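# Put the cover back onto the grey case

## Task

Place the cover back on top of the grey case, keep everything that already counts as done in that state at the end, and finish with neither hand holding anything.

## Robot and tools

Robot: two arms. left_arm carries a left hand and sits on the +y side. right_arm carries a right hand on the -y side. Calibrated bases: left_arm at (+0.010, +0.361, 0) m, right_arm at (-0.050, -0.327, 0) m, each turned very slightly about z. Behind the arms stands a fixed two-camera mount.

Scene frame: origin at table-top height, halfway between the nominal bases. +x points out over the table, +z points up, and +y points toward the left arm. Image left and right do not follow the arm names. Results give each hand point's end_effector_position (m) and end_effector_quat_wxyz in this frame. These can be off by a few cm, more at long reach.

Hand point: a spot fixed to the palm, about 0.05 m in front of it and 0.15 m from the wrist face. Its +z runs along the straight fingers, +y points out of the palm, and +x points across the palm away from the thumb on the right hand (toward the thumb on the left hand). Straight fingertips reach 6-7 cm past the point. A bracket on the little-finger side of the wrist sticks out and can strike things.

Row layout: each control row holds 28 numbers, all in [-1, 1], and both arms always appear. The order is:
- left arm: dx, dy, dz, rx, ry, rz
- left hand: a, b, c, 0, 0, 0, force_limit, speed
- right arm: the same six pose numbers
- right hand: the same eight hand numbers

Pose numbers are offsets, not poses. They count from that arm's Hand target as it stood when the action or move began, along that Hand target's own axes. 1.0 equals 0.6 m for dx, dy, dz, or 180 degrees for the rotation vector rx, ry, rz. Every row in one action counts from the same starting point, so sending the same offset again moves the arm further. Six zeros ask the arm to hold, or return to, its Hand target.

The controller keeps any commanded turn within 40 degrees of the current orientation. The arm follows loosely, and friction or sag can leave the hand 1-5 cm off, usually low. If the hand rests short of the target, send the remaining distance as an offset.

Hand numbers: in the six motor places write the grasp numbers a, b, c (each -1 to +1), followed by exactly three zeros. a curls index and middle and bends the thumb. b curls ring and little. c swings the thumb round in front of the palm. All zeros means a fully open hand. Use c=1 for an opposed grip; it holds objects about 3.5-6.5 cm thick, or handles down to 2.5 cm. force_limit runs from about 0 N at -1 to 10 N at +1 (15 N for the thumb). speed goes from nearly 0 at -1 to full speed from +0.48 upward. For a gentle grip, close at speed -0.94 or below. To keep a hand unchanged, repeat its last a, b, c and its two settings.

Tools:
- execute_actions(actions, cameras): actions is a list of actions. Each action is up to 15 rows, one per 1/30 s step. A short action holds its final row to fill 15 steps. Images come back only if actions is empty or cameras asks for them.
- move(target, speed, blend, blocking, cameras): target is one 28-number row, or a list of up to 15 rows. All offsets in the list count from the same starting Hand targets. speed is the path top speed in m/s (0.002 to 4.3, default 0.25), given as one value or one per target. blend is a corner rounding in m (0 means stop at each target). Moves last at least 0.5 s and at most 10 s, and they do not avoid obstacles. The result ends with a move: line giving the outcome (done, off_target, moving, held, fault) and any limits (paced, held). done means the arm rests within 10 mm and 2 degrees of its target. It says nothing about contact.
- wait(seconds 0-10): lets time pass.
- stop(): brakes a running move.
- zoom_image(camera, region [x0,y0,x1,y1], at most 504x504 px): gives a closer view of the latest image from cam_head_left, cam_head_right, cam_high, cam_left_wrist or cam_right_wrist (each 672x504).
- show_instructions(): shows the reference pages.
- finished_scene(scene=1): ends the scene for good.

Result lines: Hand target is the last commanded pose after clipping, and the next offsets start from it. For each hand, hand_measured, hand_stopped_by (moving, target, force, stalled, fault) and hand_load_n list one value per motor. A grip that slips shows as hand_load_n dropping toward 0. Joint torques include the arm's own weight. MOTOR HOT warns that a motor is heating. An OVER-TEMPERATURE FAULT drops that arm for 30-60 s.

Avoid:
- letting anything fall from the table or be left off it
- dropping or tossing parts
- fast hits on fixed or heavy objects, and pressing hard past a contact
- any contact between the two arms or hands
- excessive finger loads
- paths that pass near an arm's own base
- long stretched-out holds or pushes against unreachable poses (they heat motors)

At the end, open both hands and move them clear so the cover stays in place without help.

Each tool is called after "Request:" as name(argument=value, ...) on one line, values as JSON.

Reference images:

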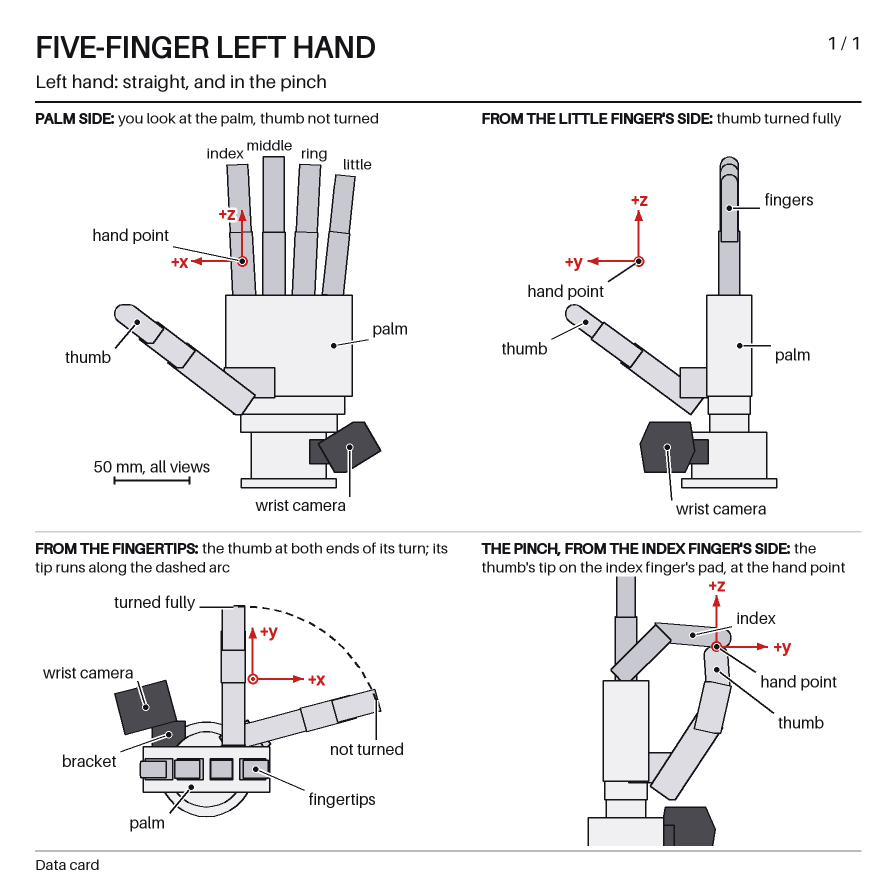

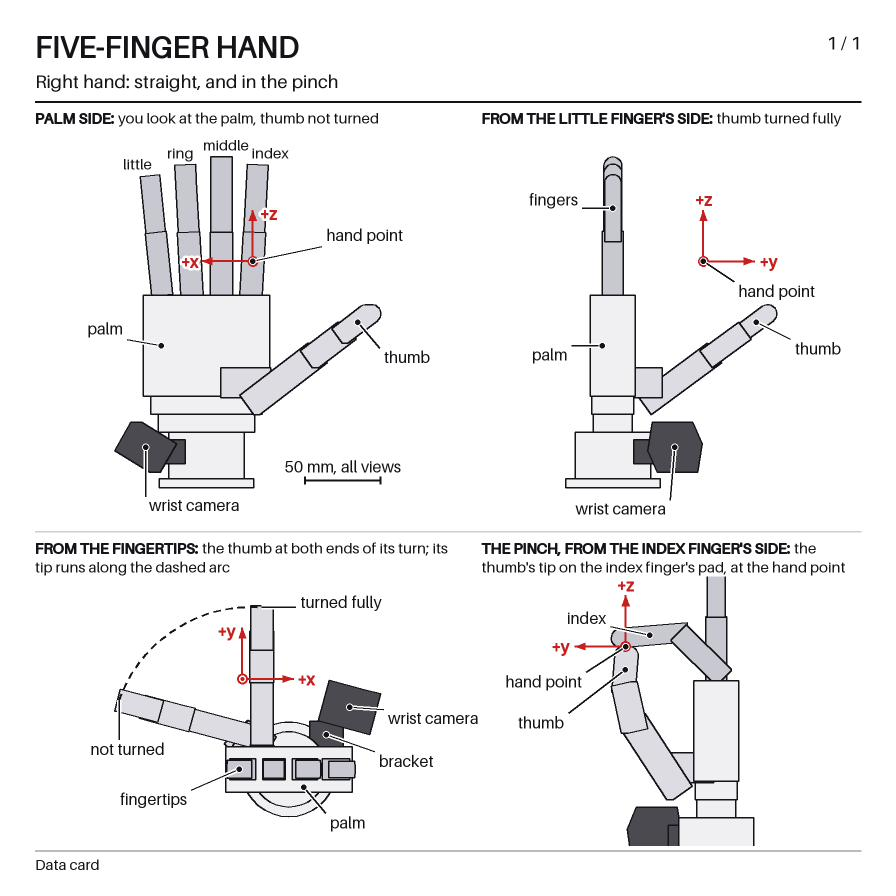

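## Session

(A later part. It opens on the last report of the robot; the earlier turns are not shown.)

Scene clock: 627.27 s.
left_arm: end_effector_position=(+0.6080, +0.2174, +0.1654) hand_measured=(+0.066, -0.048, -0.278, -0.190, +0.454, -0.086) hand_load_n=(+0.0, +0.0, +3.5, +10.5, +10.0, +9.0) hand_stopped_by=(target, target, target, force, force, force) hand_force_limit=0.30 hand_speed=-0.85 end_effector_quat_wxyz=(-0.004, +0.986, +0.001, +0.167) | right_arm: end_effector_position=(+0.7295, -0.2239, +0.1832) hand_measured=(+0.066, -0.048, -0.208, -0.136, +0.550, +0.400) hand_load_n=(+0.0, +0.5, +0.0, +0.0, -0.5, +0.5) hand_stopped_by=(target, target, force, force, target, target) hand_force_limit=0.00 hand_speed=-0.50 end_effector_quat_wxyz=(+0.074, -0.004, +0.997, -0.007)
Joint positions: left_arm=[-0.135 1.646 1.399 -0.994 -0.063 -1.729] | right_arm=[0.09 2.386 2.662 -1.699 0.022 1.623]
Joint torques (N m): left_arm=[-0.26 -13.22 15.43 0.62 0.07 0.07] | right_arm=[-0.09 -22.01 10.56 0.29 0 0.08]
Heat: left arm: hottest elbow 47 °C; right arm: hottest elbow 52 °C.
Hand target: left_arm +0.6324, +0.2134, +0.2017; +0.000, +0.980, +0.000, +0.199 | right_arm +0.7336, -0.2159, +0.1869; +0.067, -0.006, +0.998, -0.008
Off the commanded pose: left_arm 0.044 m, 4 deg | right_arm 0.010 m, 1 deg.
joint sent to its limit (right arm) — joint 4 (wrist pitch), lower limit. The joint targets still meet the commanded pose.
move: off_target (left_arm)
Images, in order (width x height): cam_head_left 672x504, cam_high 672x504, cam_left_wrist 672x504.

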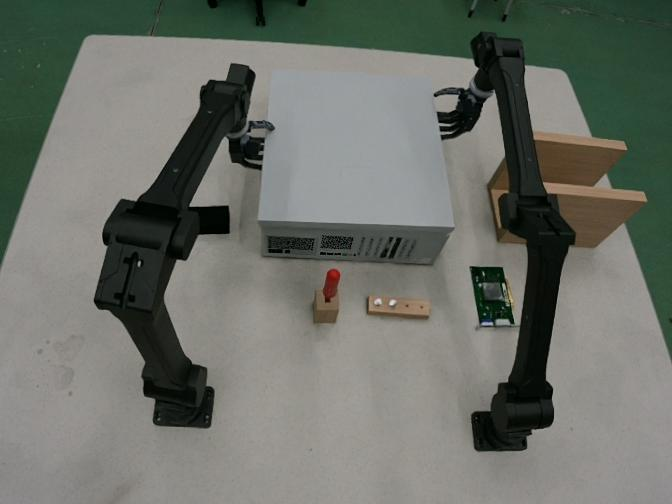

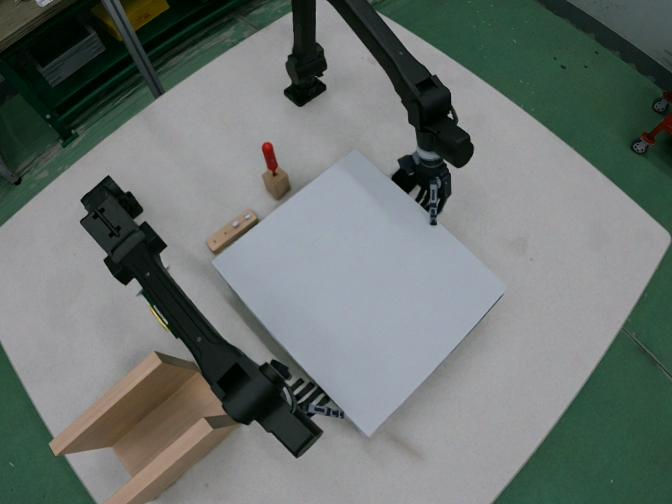

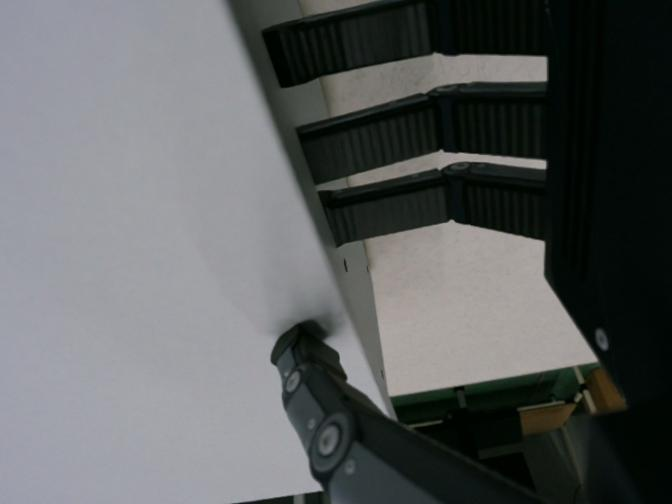

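Request:
zoom_image(camera="cam_head_left", region=[370, 200, 470, 275])

Request:
zoom_image(camera="cam_high", region=[320, 350, 420, 450])

Scaled by 5.040 from the camera's 672x504 image, which has a finer 960x720 frame.

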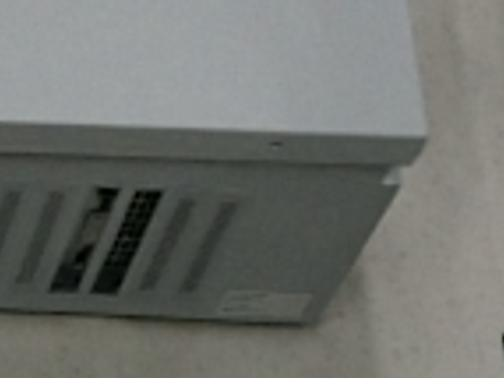

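Scaled by 5.040 from the camera's 672x504 image, which has a finer 960x720 frame.

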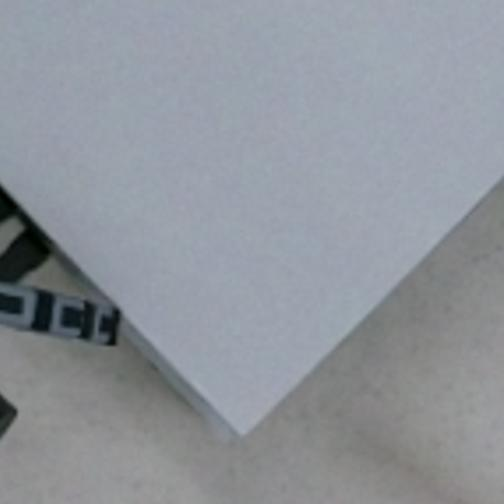

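Request:
zoom_image(camera="cam_high", region=[310, 110, 410, 210])

Request:
zoom_image(camera="cam_high", region=[170, 220, 270, 320])

Scaled by 5.040 from the camera's 672x504 image, which has a finer 960x720 frame.

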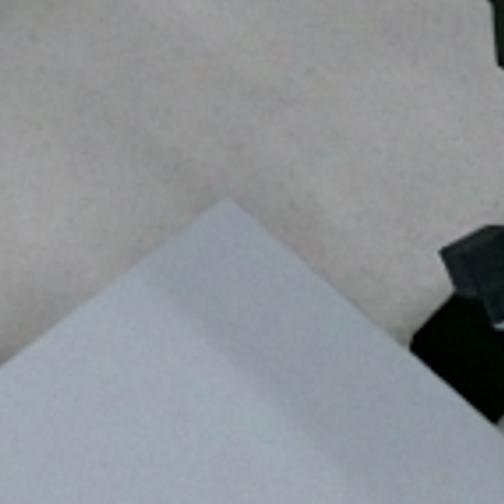

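Scaled by 5.040 from the camera's 672x504 image, which has a finer 960x720 frame.

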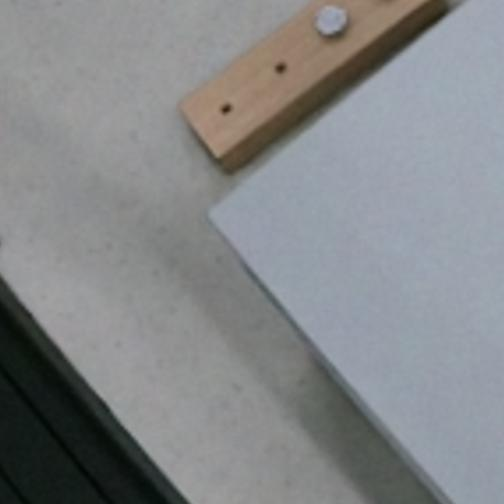

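Request:
zoom_image(camera="cam_high", region=[465, 265, 525, 310])

Request:
zoom_image(camera="cam_high", region=[340, 405, 400, 450])

Scaled by 8.400 from the camera's 672x504 image, which has a finer 960x720 frame.

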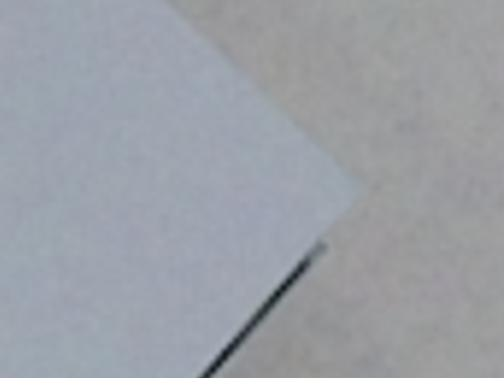

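Scaled by 8.400 from the camera's 672x504 image, which has a finer 960x720 frame.

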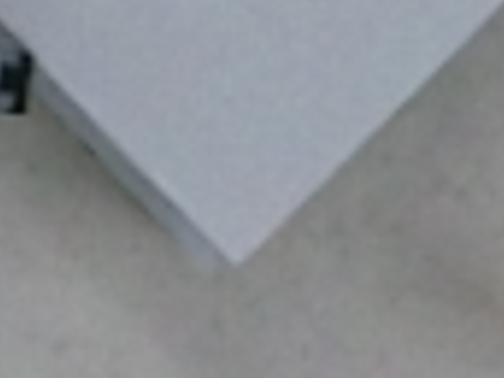

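Request:
execute_actions(actions=[])

Request:
zoom_image(camera="cam_right_wrist", region=[230, 0, 560, 280])

Request:
zoom_image(camera="cam_right_wrist", region=[230, 240, 480, 430])

Scene clock: 638.30 s.
left_arm: end_effector_position=(+0.6081, +0.2173, +0.1656) hand_measured=(+0.066, -0.048, -0.278, -0.190, +0.454, -0.086) hand_load_n=(+0.0, +0.0, +3.5, +10.5, +10.0, +9.0) hand_stopped_by=(target, target, target, force, force, force) hand_force_limit=0.30 hand_speed=-0.85 end_effector_quat_wxyz=(-0.004, +0.986, +0.001, +0.167) | right_arm: end_effector_position=(+0.7295, -0.2239, +0.1832) hand_measured=(+0.066, -0.048, -0.208, -0.136, +0.550, +0.400) hand_load_n=(+0.0, +0.0, +0.0, +0.0, -0.5, +0.5) hand_stopped_by=(target, target, force, force, target, target) hand_force_limit=0.00 hand_speed=-0.50 end_effector_quat_wxyz=(+0.074, -0.004, +0.997, -0.007)
Joint positions: left_arm=[-0.135 1.646 1.399 -0.994 -0.063 -1.729] | right_arm=[0.09 2.386 2.662 -1.699 0.022 1.623]
Joint velocities: within noise
Joint torques (N m): left_arm=[-0.91 -13.63 15.65 0.66 0.13 0.04] | right_arm=[-0.15 -22.01 10.56 0.29 0 0.08]
Heat: left arm: hottest elbow 49 °C; right arm: hottest elbow 50 °C.
Hand target: left_arm +0.6324, +0.2134, +0.2018; +0.000, +0.980, +0.000, +0.199 | right_arm +0.7336, -0.2159, +0.1869; +0.067, -0.006, +0.998, -0.008
Off the commanded pose: left_arm 0.044 m, 4 deg | right_arm 0.010 m, 1 deg.

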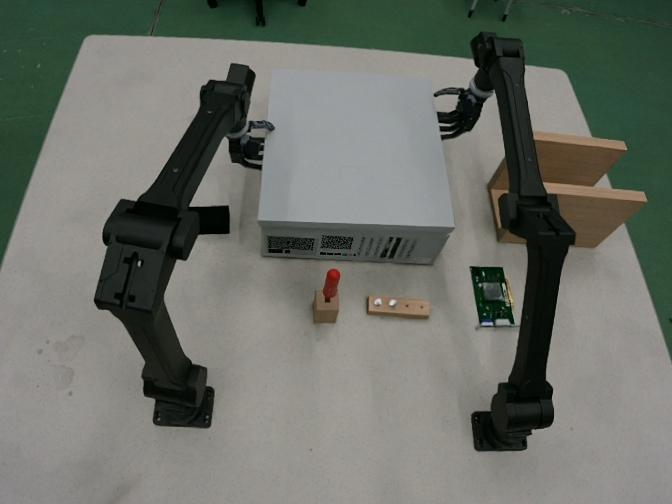

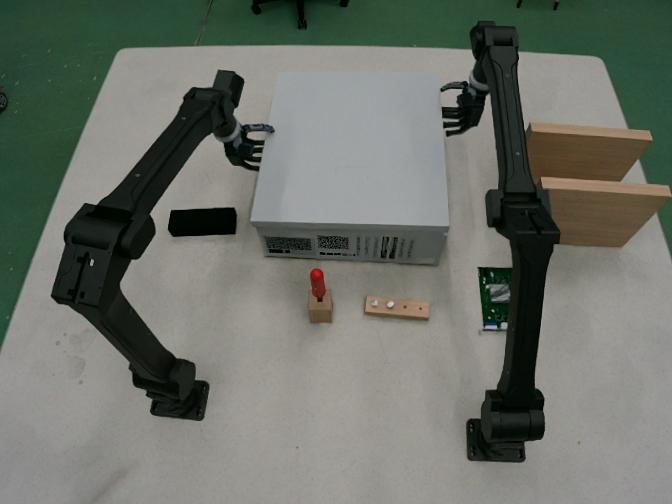

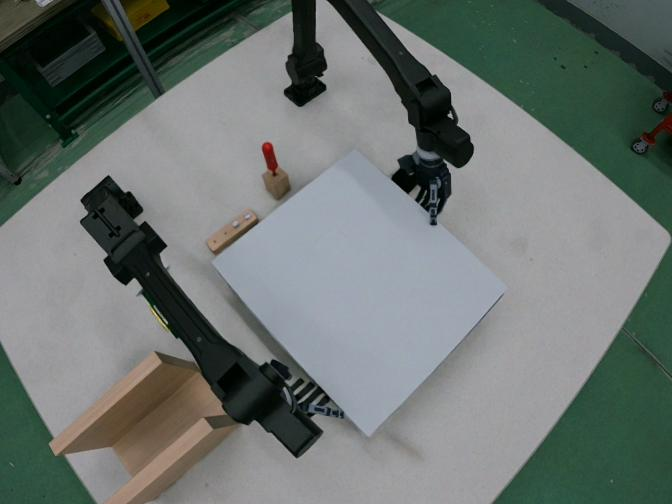

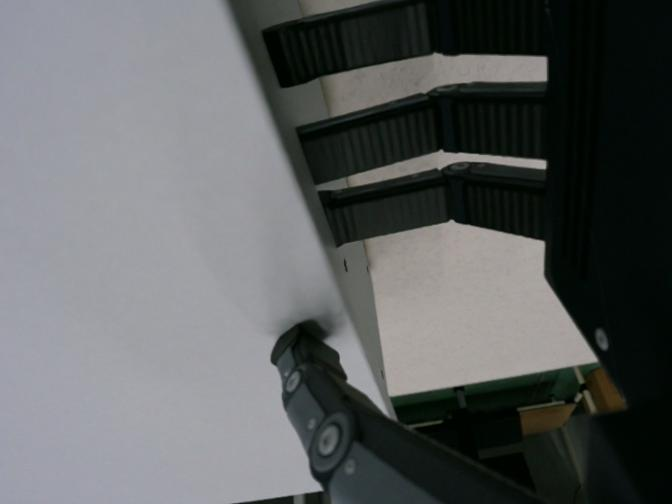

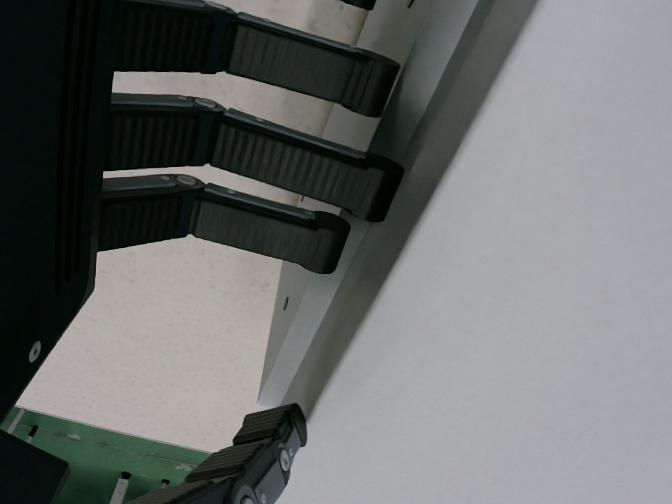

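Scaled by 1.527 from the camera's 672x504 image, which has a finer 960x720 frame.

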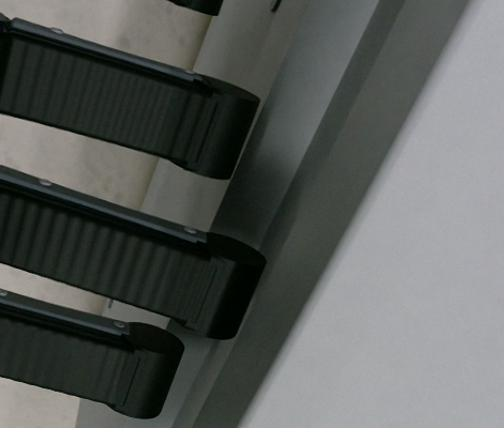

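Scaled by 2.016 from the camera's 672x504 image, which has a finer 960x720 frame.

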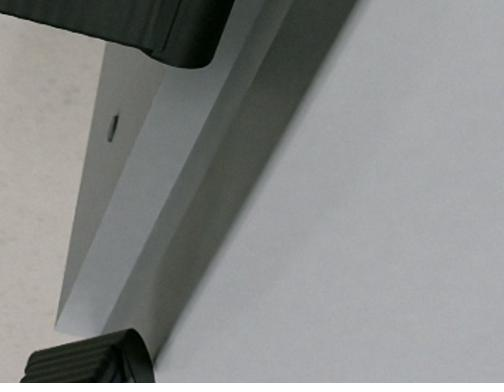

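Request:
move(target=[0,0,0,0,0,0,0.65,0.5,0.98,0,0,0,0.3,-0.85,0,0,0,0,0,0,0.72,0.56,0.3,0,0,0,0.5,-0.75], speed=0.05, cameras=["cam_right_wrist","cam_high","cam_head_left"])

Scene clock: 644.33 s.
left_arm: end_effector_position=(+0.6081, +0.2173, +0.1656) hand_measured=(+0.066, -0.048, -0.278, -0.190, +0.454, -0.086) hand_load_n=(+0.0, +0.0, +4.0, +10.5, +10.5, +8.5) hand_stopped_by=(target, target, target, force, force, force) hand_force_limit=0.30 hand_speed=-0.85 end_effector_quat_wxyz=(-0.004, +0.986, +0.001, +0.167) | right_arm: end_effector_position=(+0.7304, -0.2250, +0.1701) hand_measured=(-0.048, -0.172, -0.534, -0.328, +0.524, +0.400) hand_load_n=(+0.0, +0.0, +0.5, +0.0, +0.0, +0.0) hand_stopped_by=(target, target, target, target, target, target) hand_force_limit=0.50 hand_speed=-0.75 end_effector_quat_wxyz=(+0.066, -0.004, +0.998, -0.010)
Joint positions: left_arm=[-0.135 1.646 1.399 -0.994 -0.063 -1.729] | right_arm=[0.09 2.403 2.662 -1.699 0.027 1.623]
Joint torques (N m): left_arm=[-0.21 -13.22 15.61 0.69 0.11 0.08] | right_arm=[-0.09 -23.47 10.51 0.27 -0.23 0.07]
Heat: left arm: hottest elbow 50 °C; right arm: hottest elbow 50 °C.
Hand target: left_arm +0.6324, +0.2134, +0.2019; +0.000, +0.980, +0.000, +0.200 | right_arm +0.7336, -0.2159, +0.1867; +0.067, -0.006, +0.998, -0.008
Off the commanded pose: left_arm 0.044 m, 4 deg | right_arm 0.019 m, 0 deg.
joint sent to its limit (right arm) — joint 4 (wrist pitch), lower limit. The joint targets still meet the commanded pose.
move: off_target (left_arm, right_arm)
Images, in order (width x height): cam_head_left 672x504, cam_high 672x504, cam_right_wrist 672x504.

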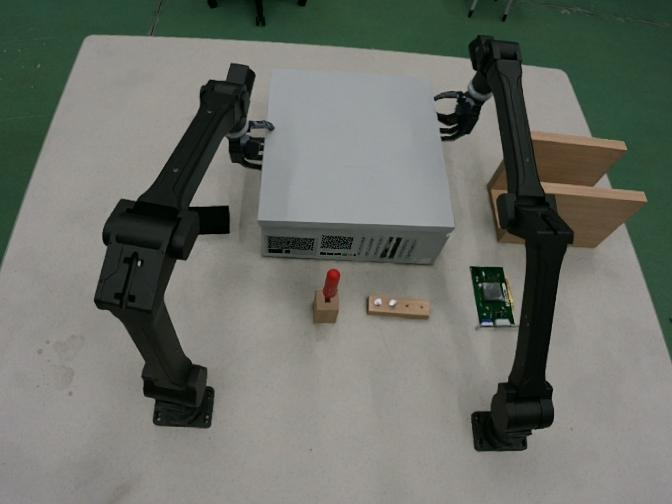

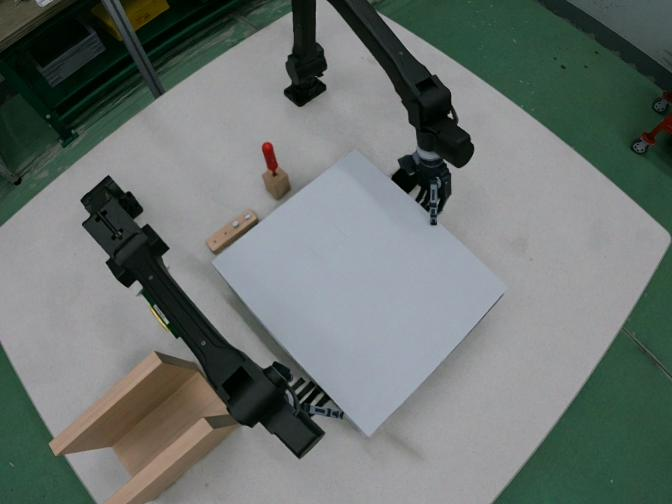

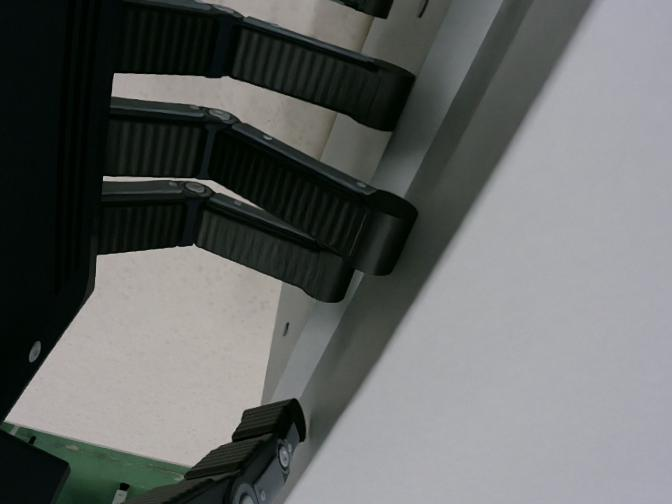

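Request:
move(target=[0,0,0,0,0,0,0.65,0.5,0.98,0,0,0,0.3,-0.85,-0.0045,0,-0.033,0,0,0,0.72,0.56,0.3,0,0,0,0.5,-0.75], speed=0.03, cameras=["cam_right_wrist"])

Scene clock: 645.57 s.
left_arm: end_effector_position=(+0.6081, +0.2173, +0.1656) hand_measured=(+0.066, -0.048, -0.278, -0.190, +0.454, -0.086) hand_load_n=(+0.0, +0.0, +3.5, +10.5, +10.0, +8.5) hand_stopped_by=(target, target, target, force, force, force) hand_force_limit=0.30 hand_speed=-0.85 end_effector_quat_wxyz=(-0.004, +0.986, +0.001, +0.167) | right_arm: end_effector_position=(+0.7304, -0.2250, +0.1701) hand_measured=(-0.048, -0.172, -0.534, -0.328, +0.524, +0.400) hand_load_n=(+0.0, +0.0, +0.5, +0.0, +0.0, +0.0) hand_stopped_by=(target, target, target, target, target, target) hand_force_limit=0.50 hand_speed=-0.75 end_effector_quat_wxyz=(+0.066, -0.004, +0.998, -0.010)
Joint positions: left_arm=[-0.135 1.646 1.399 -0.994 -0.063 -1.729] | right_arm=[0.09 2.403 2.662 -1.699 0.027 1.623]
Joint torques (N m): left_arm=[-0.67 -13.27 15.47 0.47 0.14 0.05] | right_arm=[-0.09 -25.29 10.81 0.27 -0.31 0.1]
Heat: left arm: hottest elbow 50 °C; right arm: hottest elbow 50 °C.
Hand target: left_arm +0.6324, +0.2134, +0.2019; +0.000, +0.980, +0.000, +0.200 | right_arm +0.7337, -0.2156, +0.2067; +0.067, -0.006, +0.998, -0.008
Off the commanded pose: left_arm 0.044 m, 4 deg | right_arm 0.038 m, 0 deg.
joint sent to its limit (right arm) — joint 4 (wrist pitch), lower limit. The joint targets are off in orientation, not in position.
move: off_target (left_arm, right_arm)
Images, in order (width x height): cam_right_wrist 672x504.

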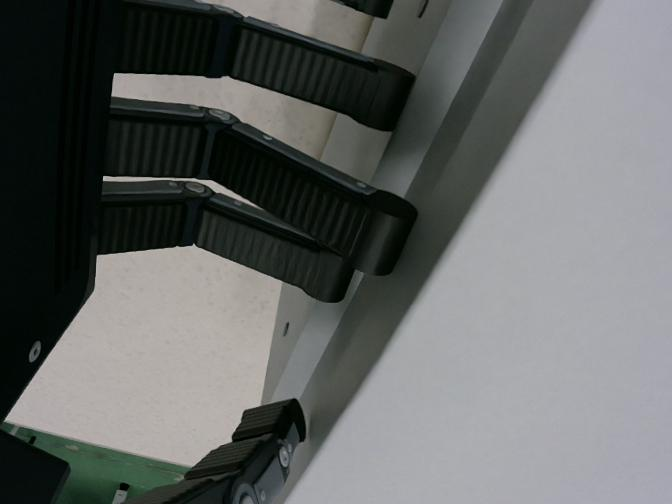

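Request:
move(target=[0,0,0,0,0,0,0.65,0.5,0.98,0,0,0,0.3,-0.85,-0.0045,0,-0.033,0,0,0,0.72,0.56,0.3,0,0,0,0.5,-0.75], speed=0.03)

Scene clock: 647.00 s.
left_arm: end_effector_position=(+0.6081, +0.2173, +0.1656) hand_measured=(+0.066, -0.048, -0.278, -0.190, +0.454, -0.086) hand_load_n=(+0.5, +0.0, +4.0, +11.0, +9.5, +8.5) hand_stopped_by=(target, target, target, force, force, force) hand_force_limit=0.30 hand_speed=-0.85 end_effector_quat_wxyz=(-0.004, +0.986, +0.001, +0.167) | right_arm: end_effector_position=(+0.7292, -0.2245, +0.1898) hand_measured=(-0.048, -0.172, -0.534, -0.328, +0.524, +0.400) hand_load_n=(+0.0, +0.5, +0.5, +0.5, +0.0, +0.0) hand_stopped_by=(target, target, target, target, target, target) hand_force_limit=0.50 hand_speed=-0.75 end_effector_quat_wxyz=(+0.079, -0.003, +0.997, -0.008)
Joint positions: left_arm=[-0.135 1.646 1.399 -0.994 -0.063 -1.729] | right_arm=[0.09 2.377 2.662 -1.699 0.024 1.626]
Joint torques (N m): left_arm=[-0.91 -12.69 15.43 0.57 0.11 0.06] | right_arm=[-0.15 -24.64 11.54 0.29 -0.26 0.11]
Heat: left arm: hottest elbow 50 °C; right arm: hottest elbow 49 °C.
Hand target: left_arm +0.6324, +0.2134, +0.2019; +0.000, +0.980, +0.000, +0.200 | right_arm +0.7337, -0.2152, +0.2267; +0.067, -0.006, +0.998, -0.008
Off the commanded pose: left_arm 0.044 m, 4 deg | right_arm 0.038 m, 1 deg.
joint sent to its limit (right arm) — joint 4 (wrist pitch), lower limit. The joint targets are off in orientation, not in position.
move: off_target (left_arm, right_arm)

Request:
execute_actions(actions=[])

Request:
zoom_image(camera="cam_right_wrist", region=[230, 0, 560, 280])

Scene clock: 647.30 s.
left_arm: end_effector_position=(+0.6081, +0.2173, +0.1656) hand_measured=(+0.066, -0.048, -0.278, -0.190, +0.454, -0.086) hand_load_n=(+0.0, +0.0, +4.0, +10.5, +10.0, +8.5) hand_stopped_by=(target, target, target, force, force, force) hand_force_limit=0.30 hand_speed=-0.85 end_effector_quat_wxyz=(-0.004, +0.986, +0.001, +0.167) | right_arm: end_effector_position=(+0.7292, -0.2244, +0.1901) hand_measured=(-0.048, -0.172, -0.534, -0.328, +0.524, +0.400) hand_load_n=(+0.0, +0.0, +0.5, +0.0, +0.0, -0.5) hand_stopped_by=(target, target, target, target, target, target) hand_force_limit=0.50 hand_speed=-0.75 end_effector_quat_wxyz=(+0.079, -0.003, +0.997, -0.007)
Joint positions: left_arm=[-0.135 1.646 1.399 -0.994 -0.063 -1.729] | right_arm=[0.09 2.377 2.662 -1.699 0.024 1.626]
Joint velocities: within noise
Joint torques (N m): left_arm=[-0.32 -13.63 15.54 0.53 0.18 0.08] | right_arm=[-0.03 -24.59 11.55 0.34 -0.24 0.11]
Heat: left arm: hottest elbow 50 °C; right arm: hottest elbow 49 °C.
Hand target: left_arm +0.6324, +0.2134, +0.2019; +0.000, +0.980, +0.000, +0.200 | right_arm +0.7337, -0.2152, +0.2268; +0.067, -0.006, +0.998, -0.008
Off the commanded pose: left_arm 0.044 m, 4 deg | right_arm 0.038 m, 1 deg.

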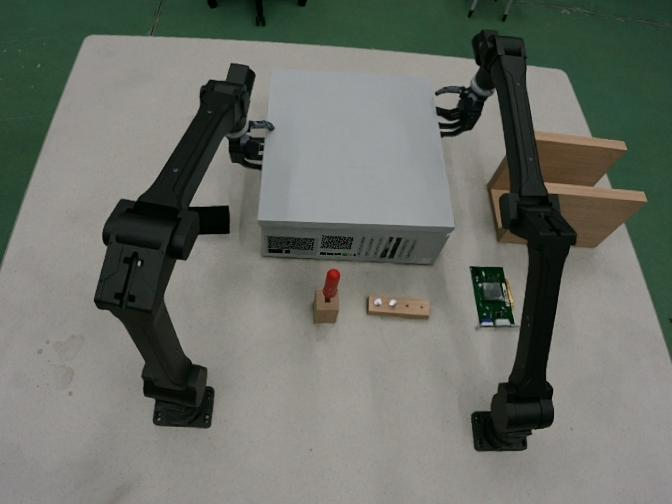

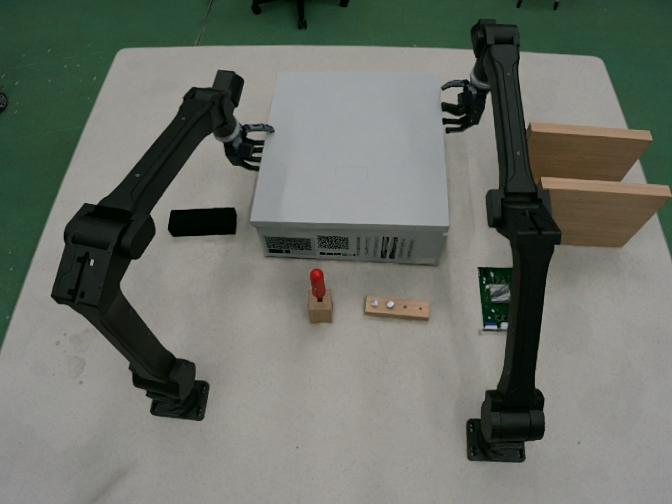

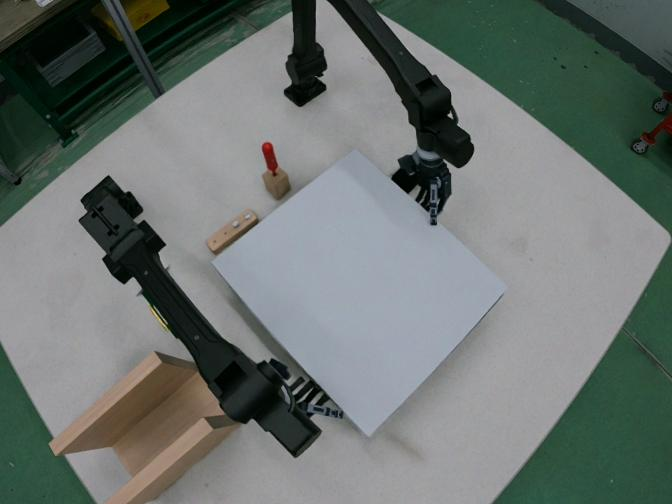

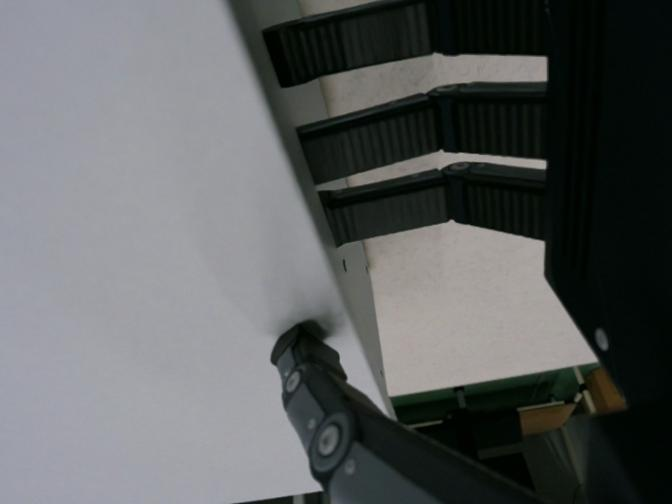

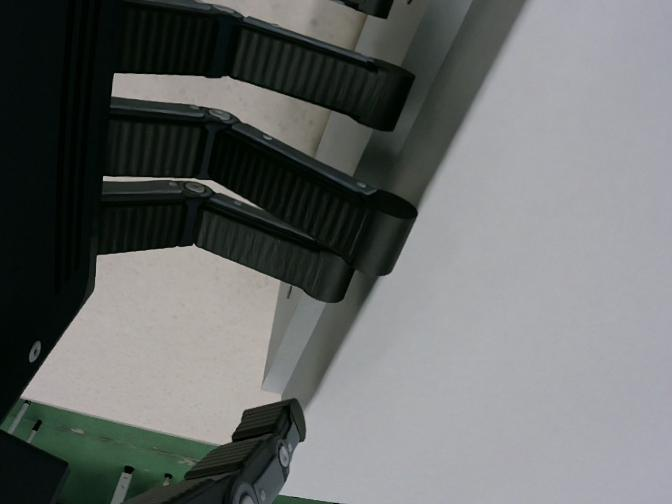

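Scaled by 1.527 from the camera's 672x504 image, which has a finer 960x720 frame.

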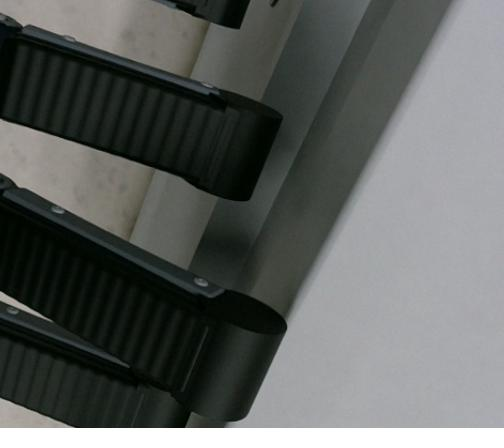

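Request:
move(target=[[0,0,0,0,0,0,0.65,0.5,0.98,0,0,0,0.3,-0.85,0.008,-0.0157,0.0581,0,0,0,0.72,0.56,0.3,0,0,0,0.5,-0.75],[0,0,0,0,0,0,0.65,0.5,0.98,0,0,0,0.3,-0.85,0.00865,-0.149,0.0518,0,0,0,0.72,0.56,0.3,0,0,0,0.5,-0.75]], speed=0.06, blend=[0.008,0], cameras=["cam_high","cam_right_wrist"])

Scene clock: 653.07 s.
left_arm: end_effector_position=(+0.6081, +0.2173, +0.1656) hand_measured=(+0.066, -0.048, -0.278, -0.190, +0.454, -0.086) hand_load_n=(+0.0, +0.0, +4.0, +10.5, +10.0, +8.5) hand_stopped_by=(target, target, target, force, force, force) hand_force_limit=0.30 hand_speed=-0.85 end_effector_quat_wxyz=(-0.004, +0.986, +0.001, +0.167) | right_arm: end_effector_position=(+0.7301, -0.3004, +0.1903) hand_measured=(-0.048, -0.172, -0.534, -0.328, +0.524, +0.400) hand_load_n=(+0.0, +0.0, +0.0, +0.0, +0.0, +0.0) hand_stopped_by=(target, target, target, target, target, target) hand_force_limit=0.50 hand_speed=-0.75 end_effector_quat_wxyz=(+0.078, +0.001, +0.997, -0.007)
Joint positions: left_arm=[-0.135 1.646 1.399 -0.994 -0.063 -1.729] | right_arm=[-0.015 2.377 2.662 -1.699 0.008 1.531]
Joint torques (N m): left_arm=[-0.21 -14.21 15.71 0.64 0.14 0.07] | right_arm=[-1.44 -22.12 10.55 0.34 -0.18 -0.16]
Heat: left arm: hottest elbow 51 °C; right arm: hottest elbow 49 °C.
Hand target: left_arm +0.6324, +0.2134, +0.2019; +0.000, +0.980, +0.000, +0.200 | right_arm +0.7337, -0.3053, +0.1967; +0.067, -0.006, +0.998, -0.008
Off the commanded pose: left_arm 0.044 m, 4 deg | right_arm 0.009 m, 1 deg.
joint sent to its limit (right arm) — joint 4 (wrist pitch), lower limit. The joint targets still meet the commanded pose.
move: off_target (left_arm)
Images, in order (width x height): cam_high 672x504, cam_right_wrist 672x504.

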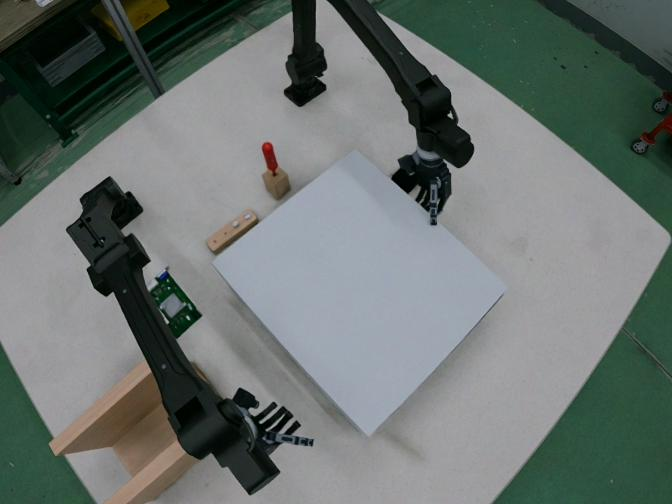

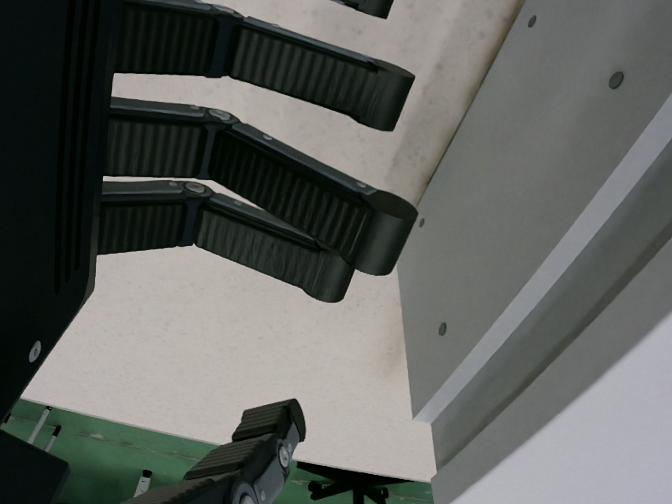

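Request:
zoom_image(camera="cam_right_wrist", region=[400, 200, 672, 480])

Request:
zoom_image(camera="cam_high", region=[320, 350, 420, 450])

Request:
zoom_image(camera="cam_high", region=[420, 260, 520, 360])

Scaled by 1.800 from the camera's 672x504 image, which has a finer 960x720 frame.

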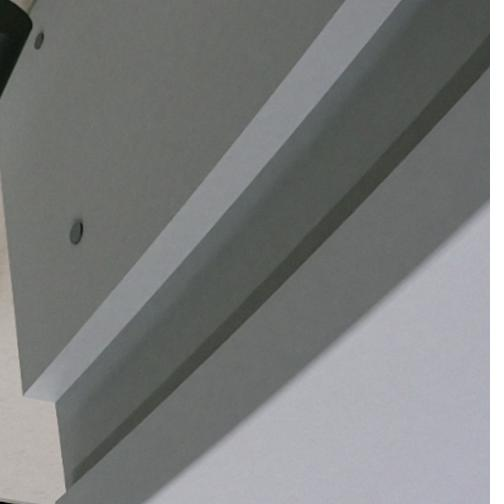

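Scaled by 5.040 from the camera's 672x504 image, which has a finer 960x720 frame.

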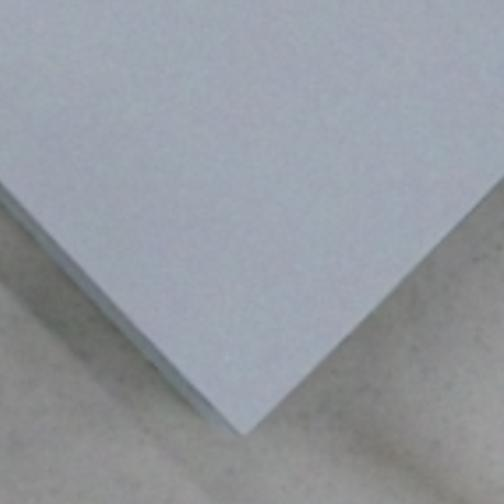

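Scaled by 5.040 from the camera's 672x504 image, which has a finer 960x720 frame.

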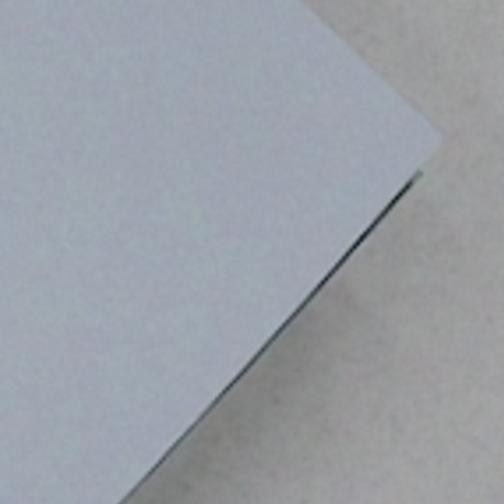

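Request:
move(target=[-0.0565,-0.005,0.0394,0,0,0,0.65,0.5,0.4,0,0,0,0.3,-0.7,-0.0357,-0.0045,-0.264,0,0,0,0,0,0,0,0,0,0.0,0.2], speed=0.15, cameras=["cam_high"])

Request:
zoom_image(camera="cam_high", region=[420, 260, 520, 360])

Request:
zoom_image(camera="cam_high", region=[320, 350, 420, 450])

Scene clock: 657.97 s.
left_arm: end_effector_position=(+0.6075, +0.2177, +0.1621) hand_measured=(+0.066, -0.048, -0.300, -0.190, +0.522, +0.200) hand_load_n=(+0.0, +0.0, -3.0, +2.5, +0.0, +0.0) hand_stopped_by=(target, target, force, force, target, target) hand_force_limit=0.30 hand_speed=-0.70 end_effector_quat_wxyz=(-0.002, +0.982, +0.000, +0.188) | right_arm: end_effector_position=(+0.7295, -0.2971, +0.3240) hand_measured=(+1.000, +1.000, +1.000, +1.000, +1.000, +1.000) hand_load_n=(+0.5, +0.0, +0.0, +0.0, +0.0, +0.0) hand_stopped_by=(target, target, target, target, target, target) hand_force_limit=0.00 hand_speed=0.20 end_effector_quat_wxyz=(+0.188, +0.008, +0.982, +0.000)
Joint positions: left_arm=[-0.135 1.625 1.347 -0.92 -0.066 -1.725] | right_arm=[-0.015 2.271 2.778 -1.699 -0.012 1.546]
Joint torques (N m): left_arm=[-0.38 -13.74 9.22 1.72 0.18 0.02] | right_arm=[-1.73 -21.95 12.82 0.72 -0.18 0.13]
Heat: left arm: hottest elbow 52 °C; right arm: hottest elbow 49 °C.
Hand target: left_arm +0.6104, +0.2163, +0.1669; +0.000, +0.980, +0.000, +0.199 | right_arm +0.7336, -0.3052, +0.3568; +0.067, -0.006, +0.998, -0.008
Off the commanded pose: left_arm 0.006 m, 1 deg | right_arm 0.034 m, 14 deg.
joint sent to its limit (right arm) — joint 4 (wrist pitch), lower limit. The joint targets are off in orientation, not in position.
move: off_target (right_arm)
Images, in order (width x height): cam_high 672x504.

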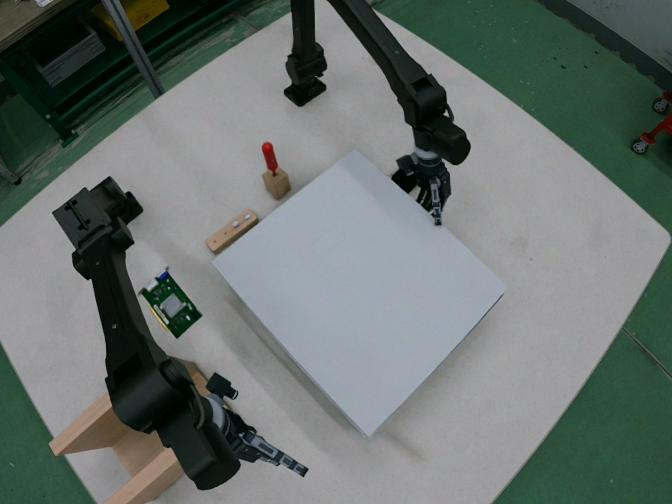

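Scaled by 5.040 from the camera's 672x504 image, which has a finer 960x720 frame.

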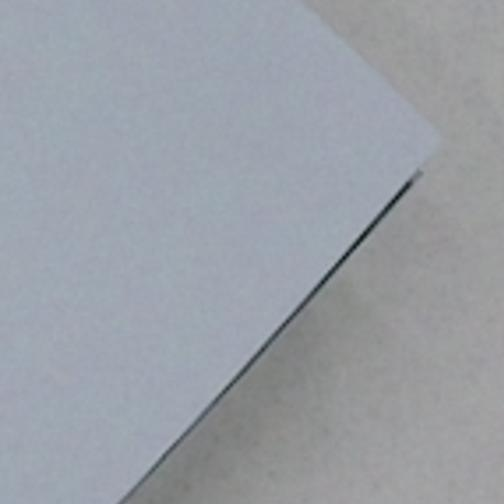

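Scaled by 5.040 from the camera's 672x504 image, which has a finer 960x720 frame.

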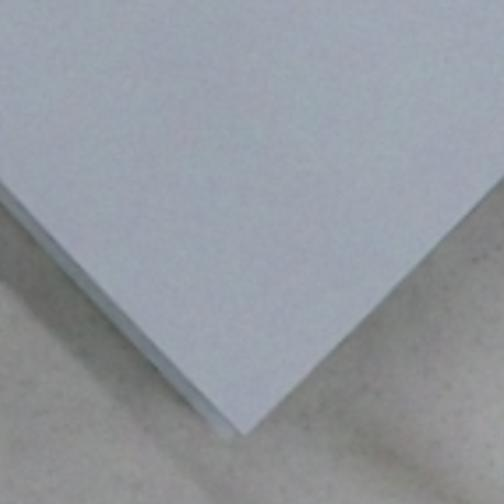

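Request:
move(target=[[0,0,0,0,0,0,0.65,0.5,0.4,0,0,0,0.3,-0.7,0.3752,0.0785,-0.1247,-0.0187,0.0147,-0.2476,0,0,0,0,0,0,0.0,0.2],[0,0,0,0,0,0,0.65,0.5,0.4,0,0,0,0.3,-0.7,0.7587,0.3168,-0.13,-0.0374,0.0294,-0.4952,0,0,0,0,0,0,0.0,0.2]], speed=0.2, blend=[0.05,0], cameras=["all"])

Scene clock: 664.30 s.
left_arm: end_effector_position=(+0.6075, +0.2177, +0.1621) hand_measured=(+0.066, -0.048, -0.300, -0.190, +0.522, +0.200) hand_load_n=(+0.0, +0.0, -3.5, +2.0, +0.0, +0.0) hand_stopped_by=(target, target, force, force, target, target) hand_force_limit=0.30 hand_speed=-0.70 end_effector_quat_wxyz=(-0.002, +0.982, +0.000, +0.188) | right_arm: end_effector_position=(+0.2756, -0.1191, +0.3673) hand_measured=(+1.000, +1.000, +1.000, +1.000, +1.000, +1.000) hand_load_n=(+0.0, +0.0, +0.0, -0.5, +0.0, +0.0) hand_stopped_by=(target, target, target, target, target, target) hand_force_limit=0.00 hand_speed=0.20 end_effector_quat_wxyz=(-0.097, +0.693, -0.714, +0.019)
Joint positions: left_arm=[-0.135 1.625 1.347 -0.92 -0.066 -1.725] | right_arm=[0.44 1.358 1.682 -1.699 -0.033 0.445]
Joint torques (N m): left_arm=[-0.67 -14.04 9.44 1.52 0.17 0] | right_arm=[-0.44 -11.16 8.12 0.4 0.05 -0.17]
Heat: left arm: hottest elbow 51 °C; right arm: hottest elbow 48 °C.
Hand target: left_arm +0.6104, +0.2163, +0.1669; +0.000, +0.980, +0.000, +0.199 | right_arm +0.2701, -0.1198, +0.3697; -0.001, +0.707, -0.708, +0.000
Off the commanded pose: left_arm 0.006 m, 1 deg | right_arm 0.006 m, 11 deg.
joint sent to its limit (right arm) — joint 4 (wrist pitch), lower limit. The joint targets are off in orientation, not in position.
move: off_target (right_arm)

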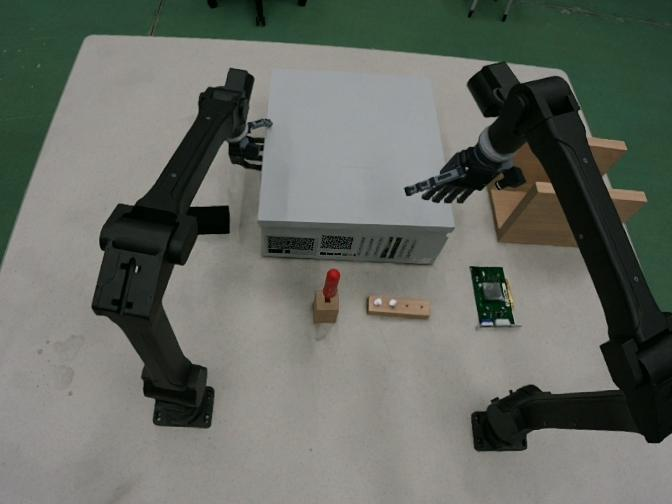

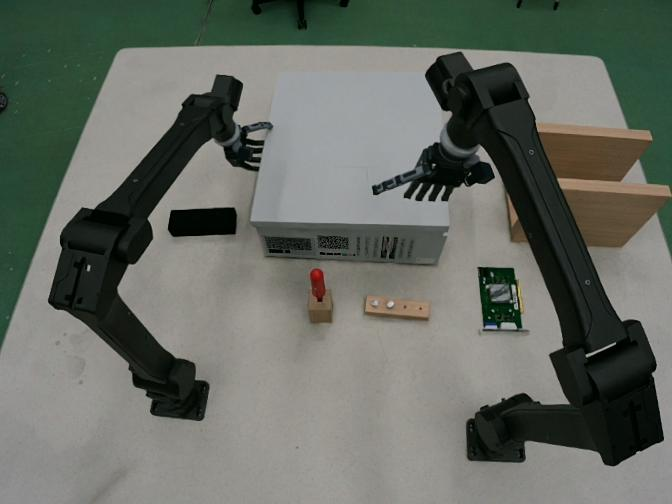

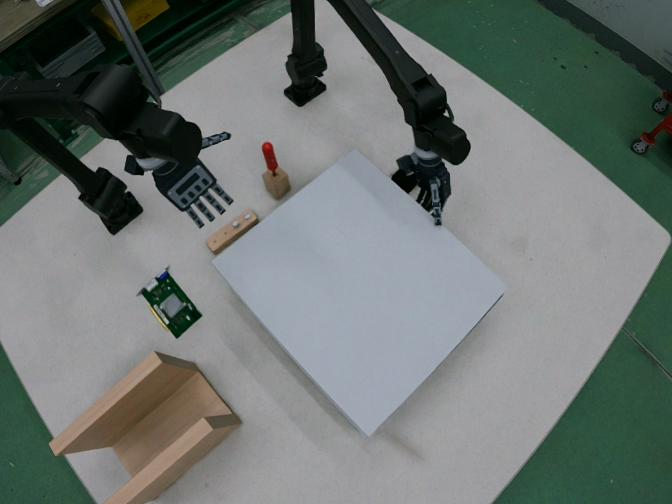

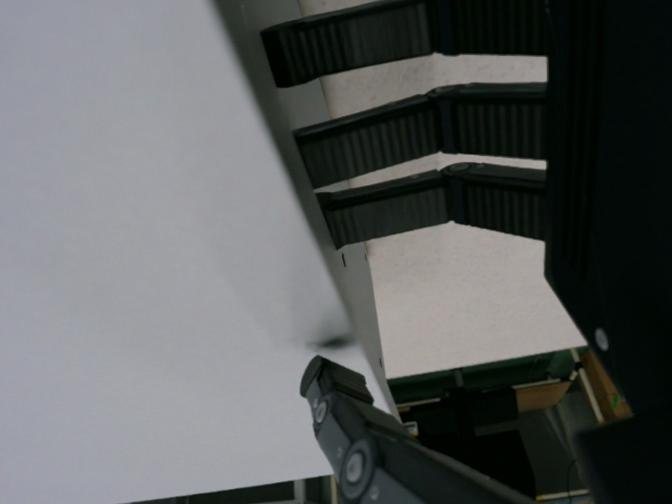

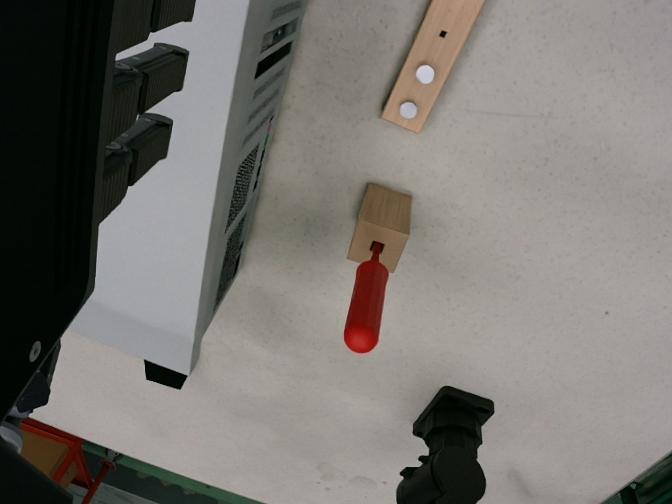

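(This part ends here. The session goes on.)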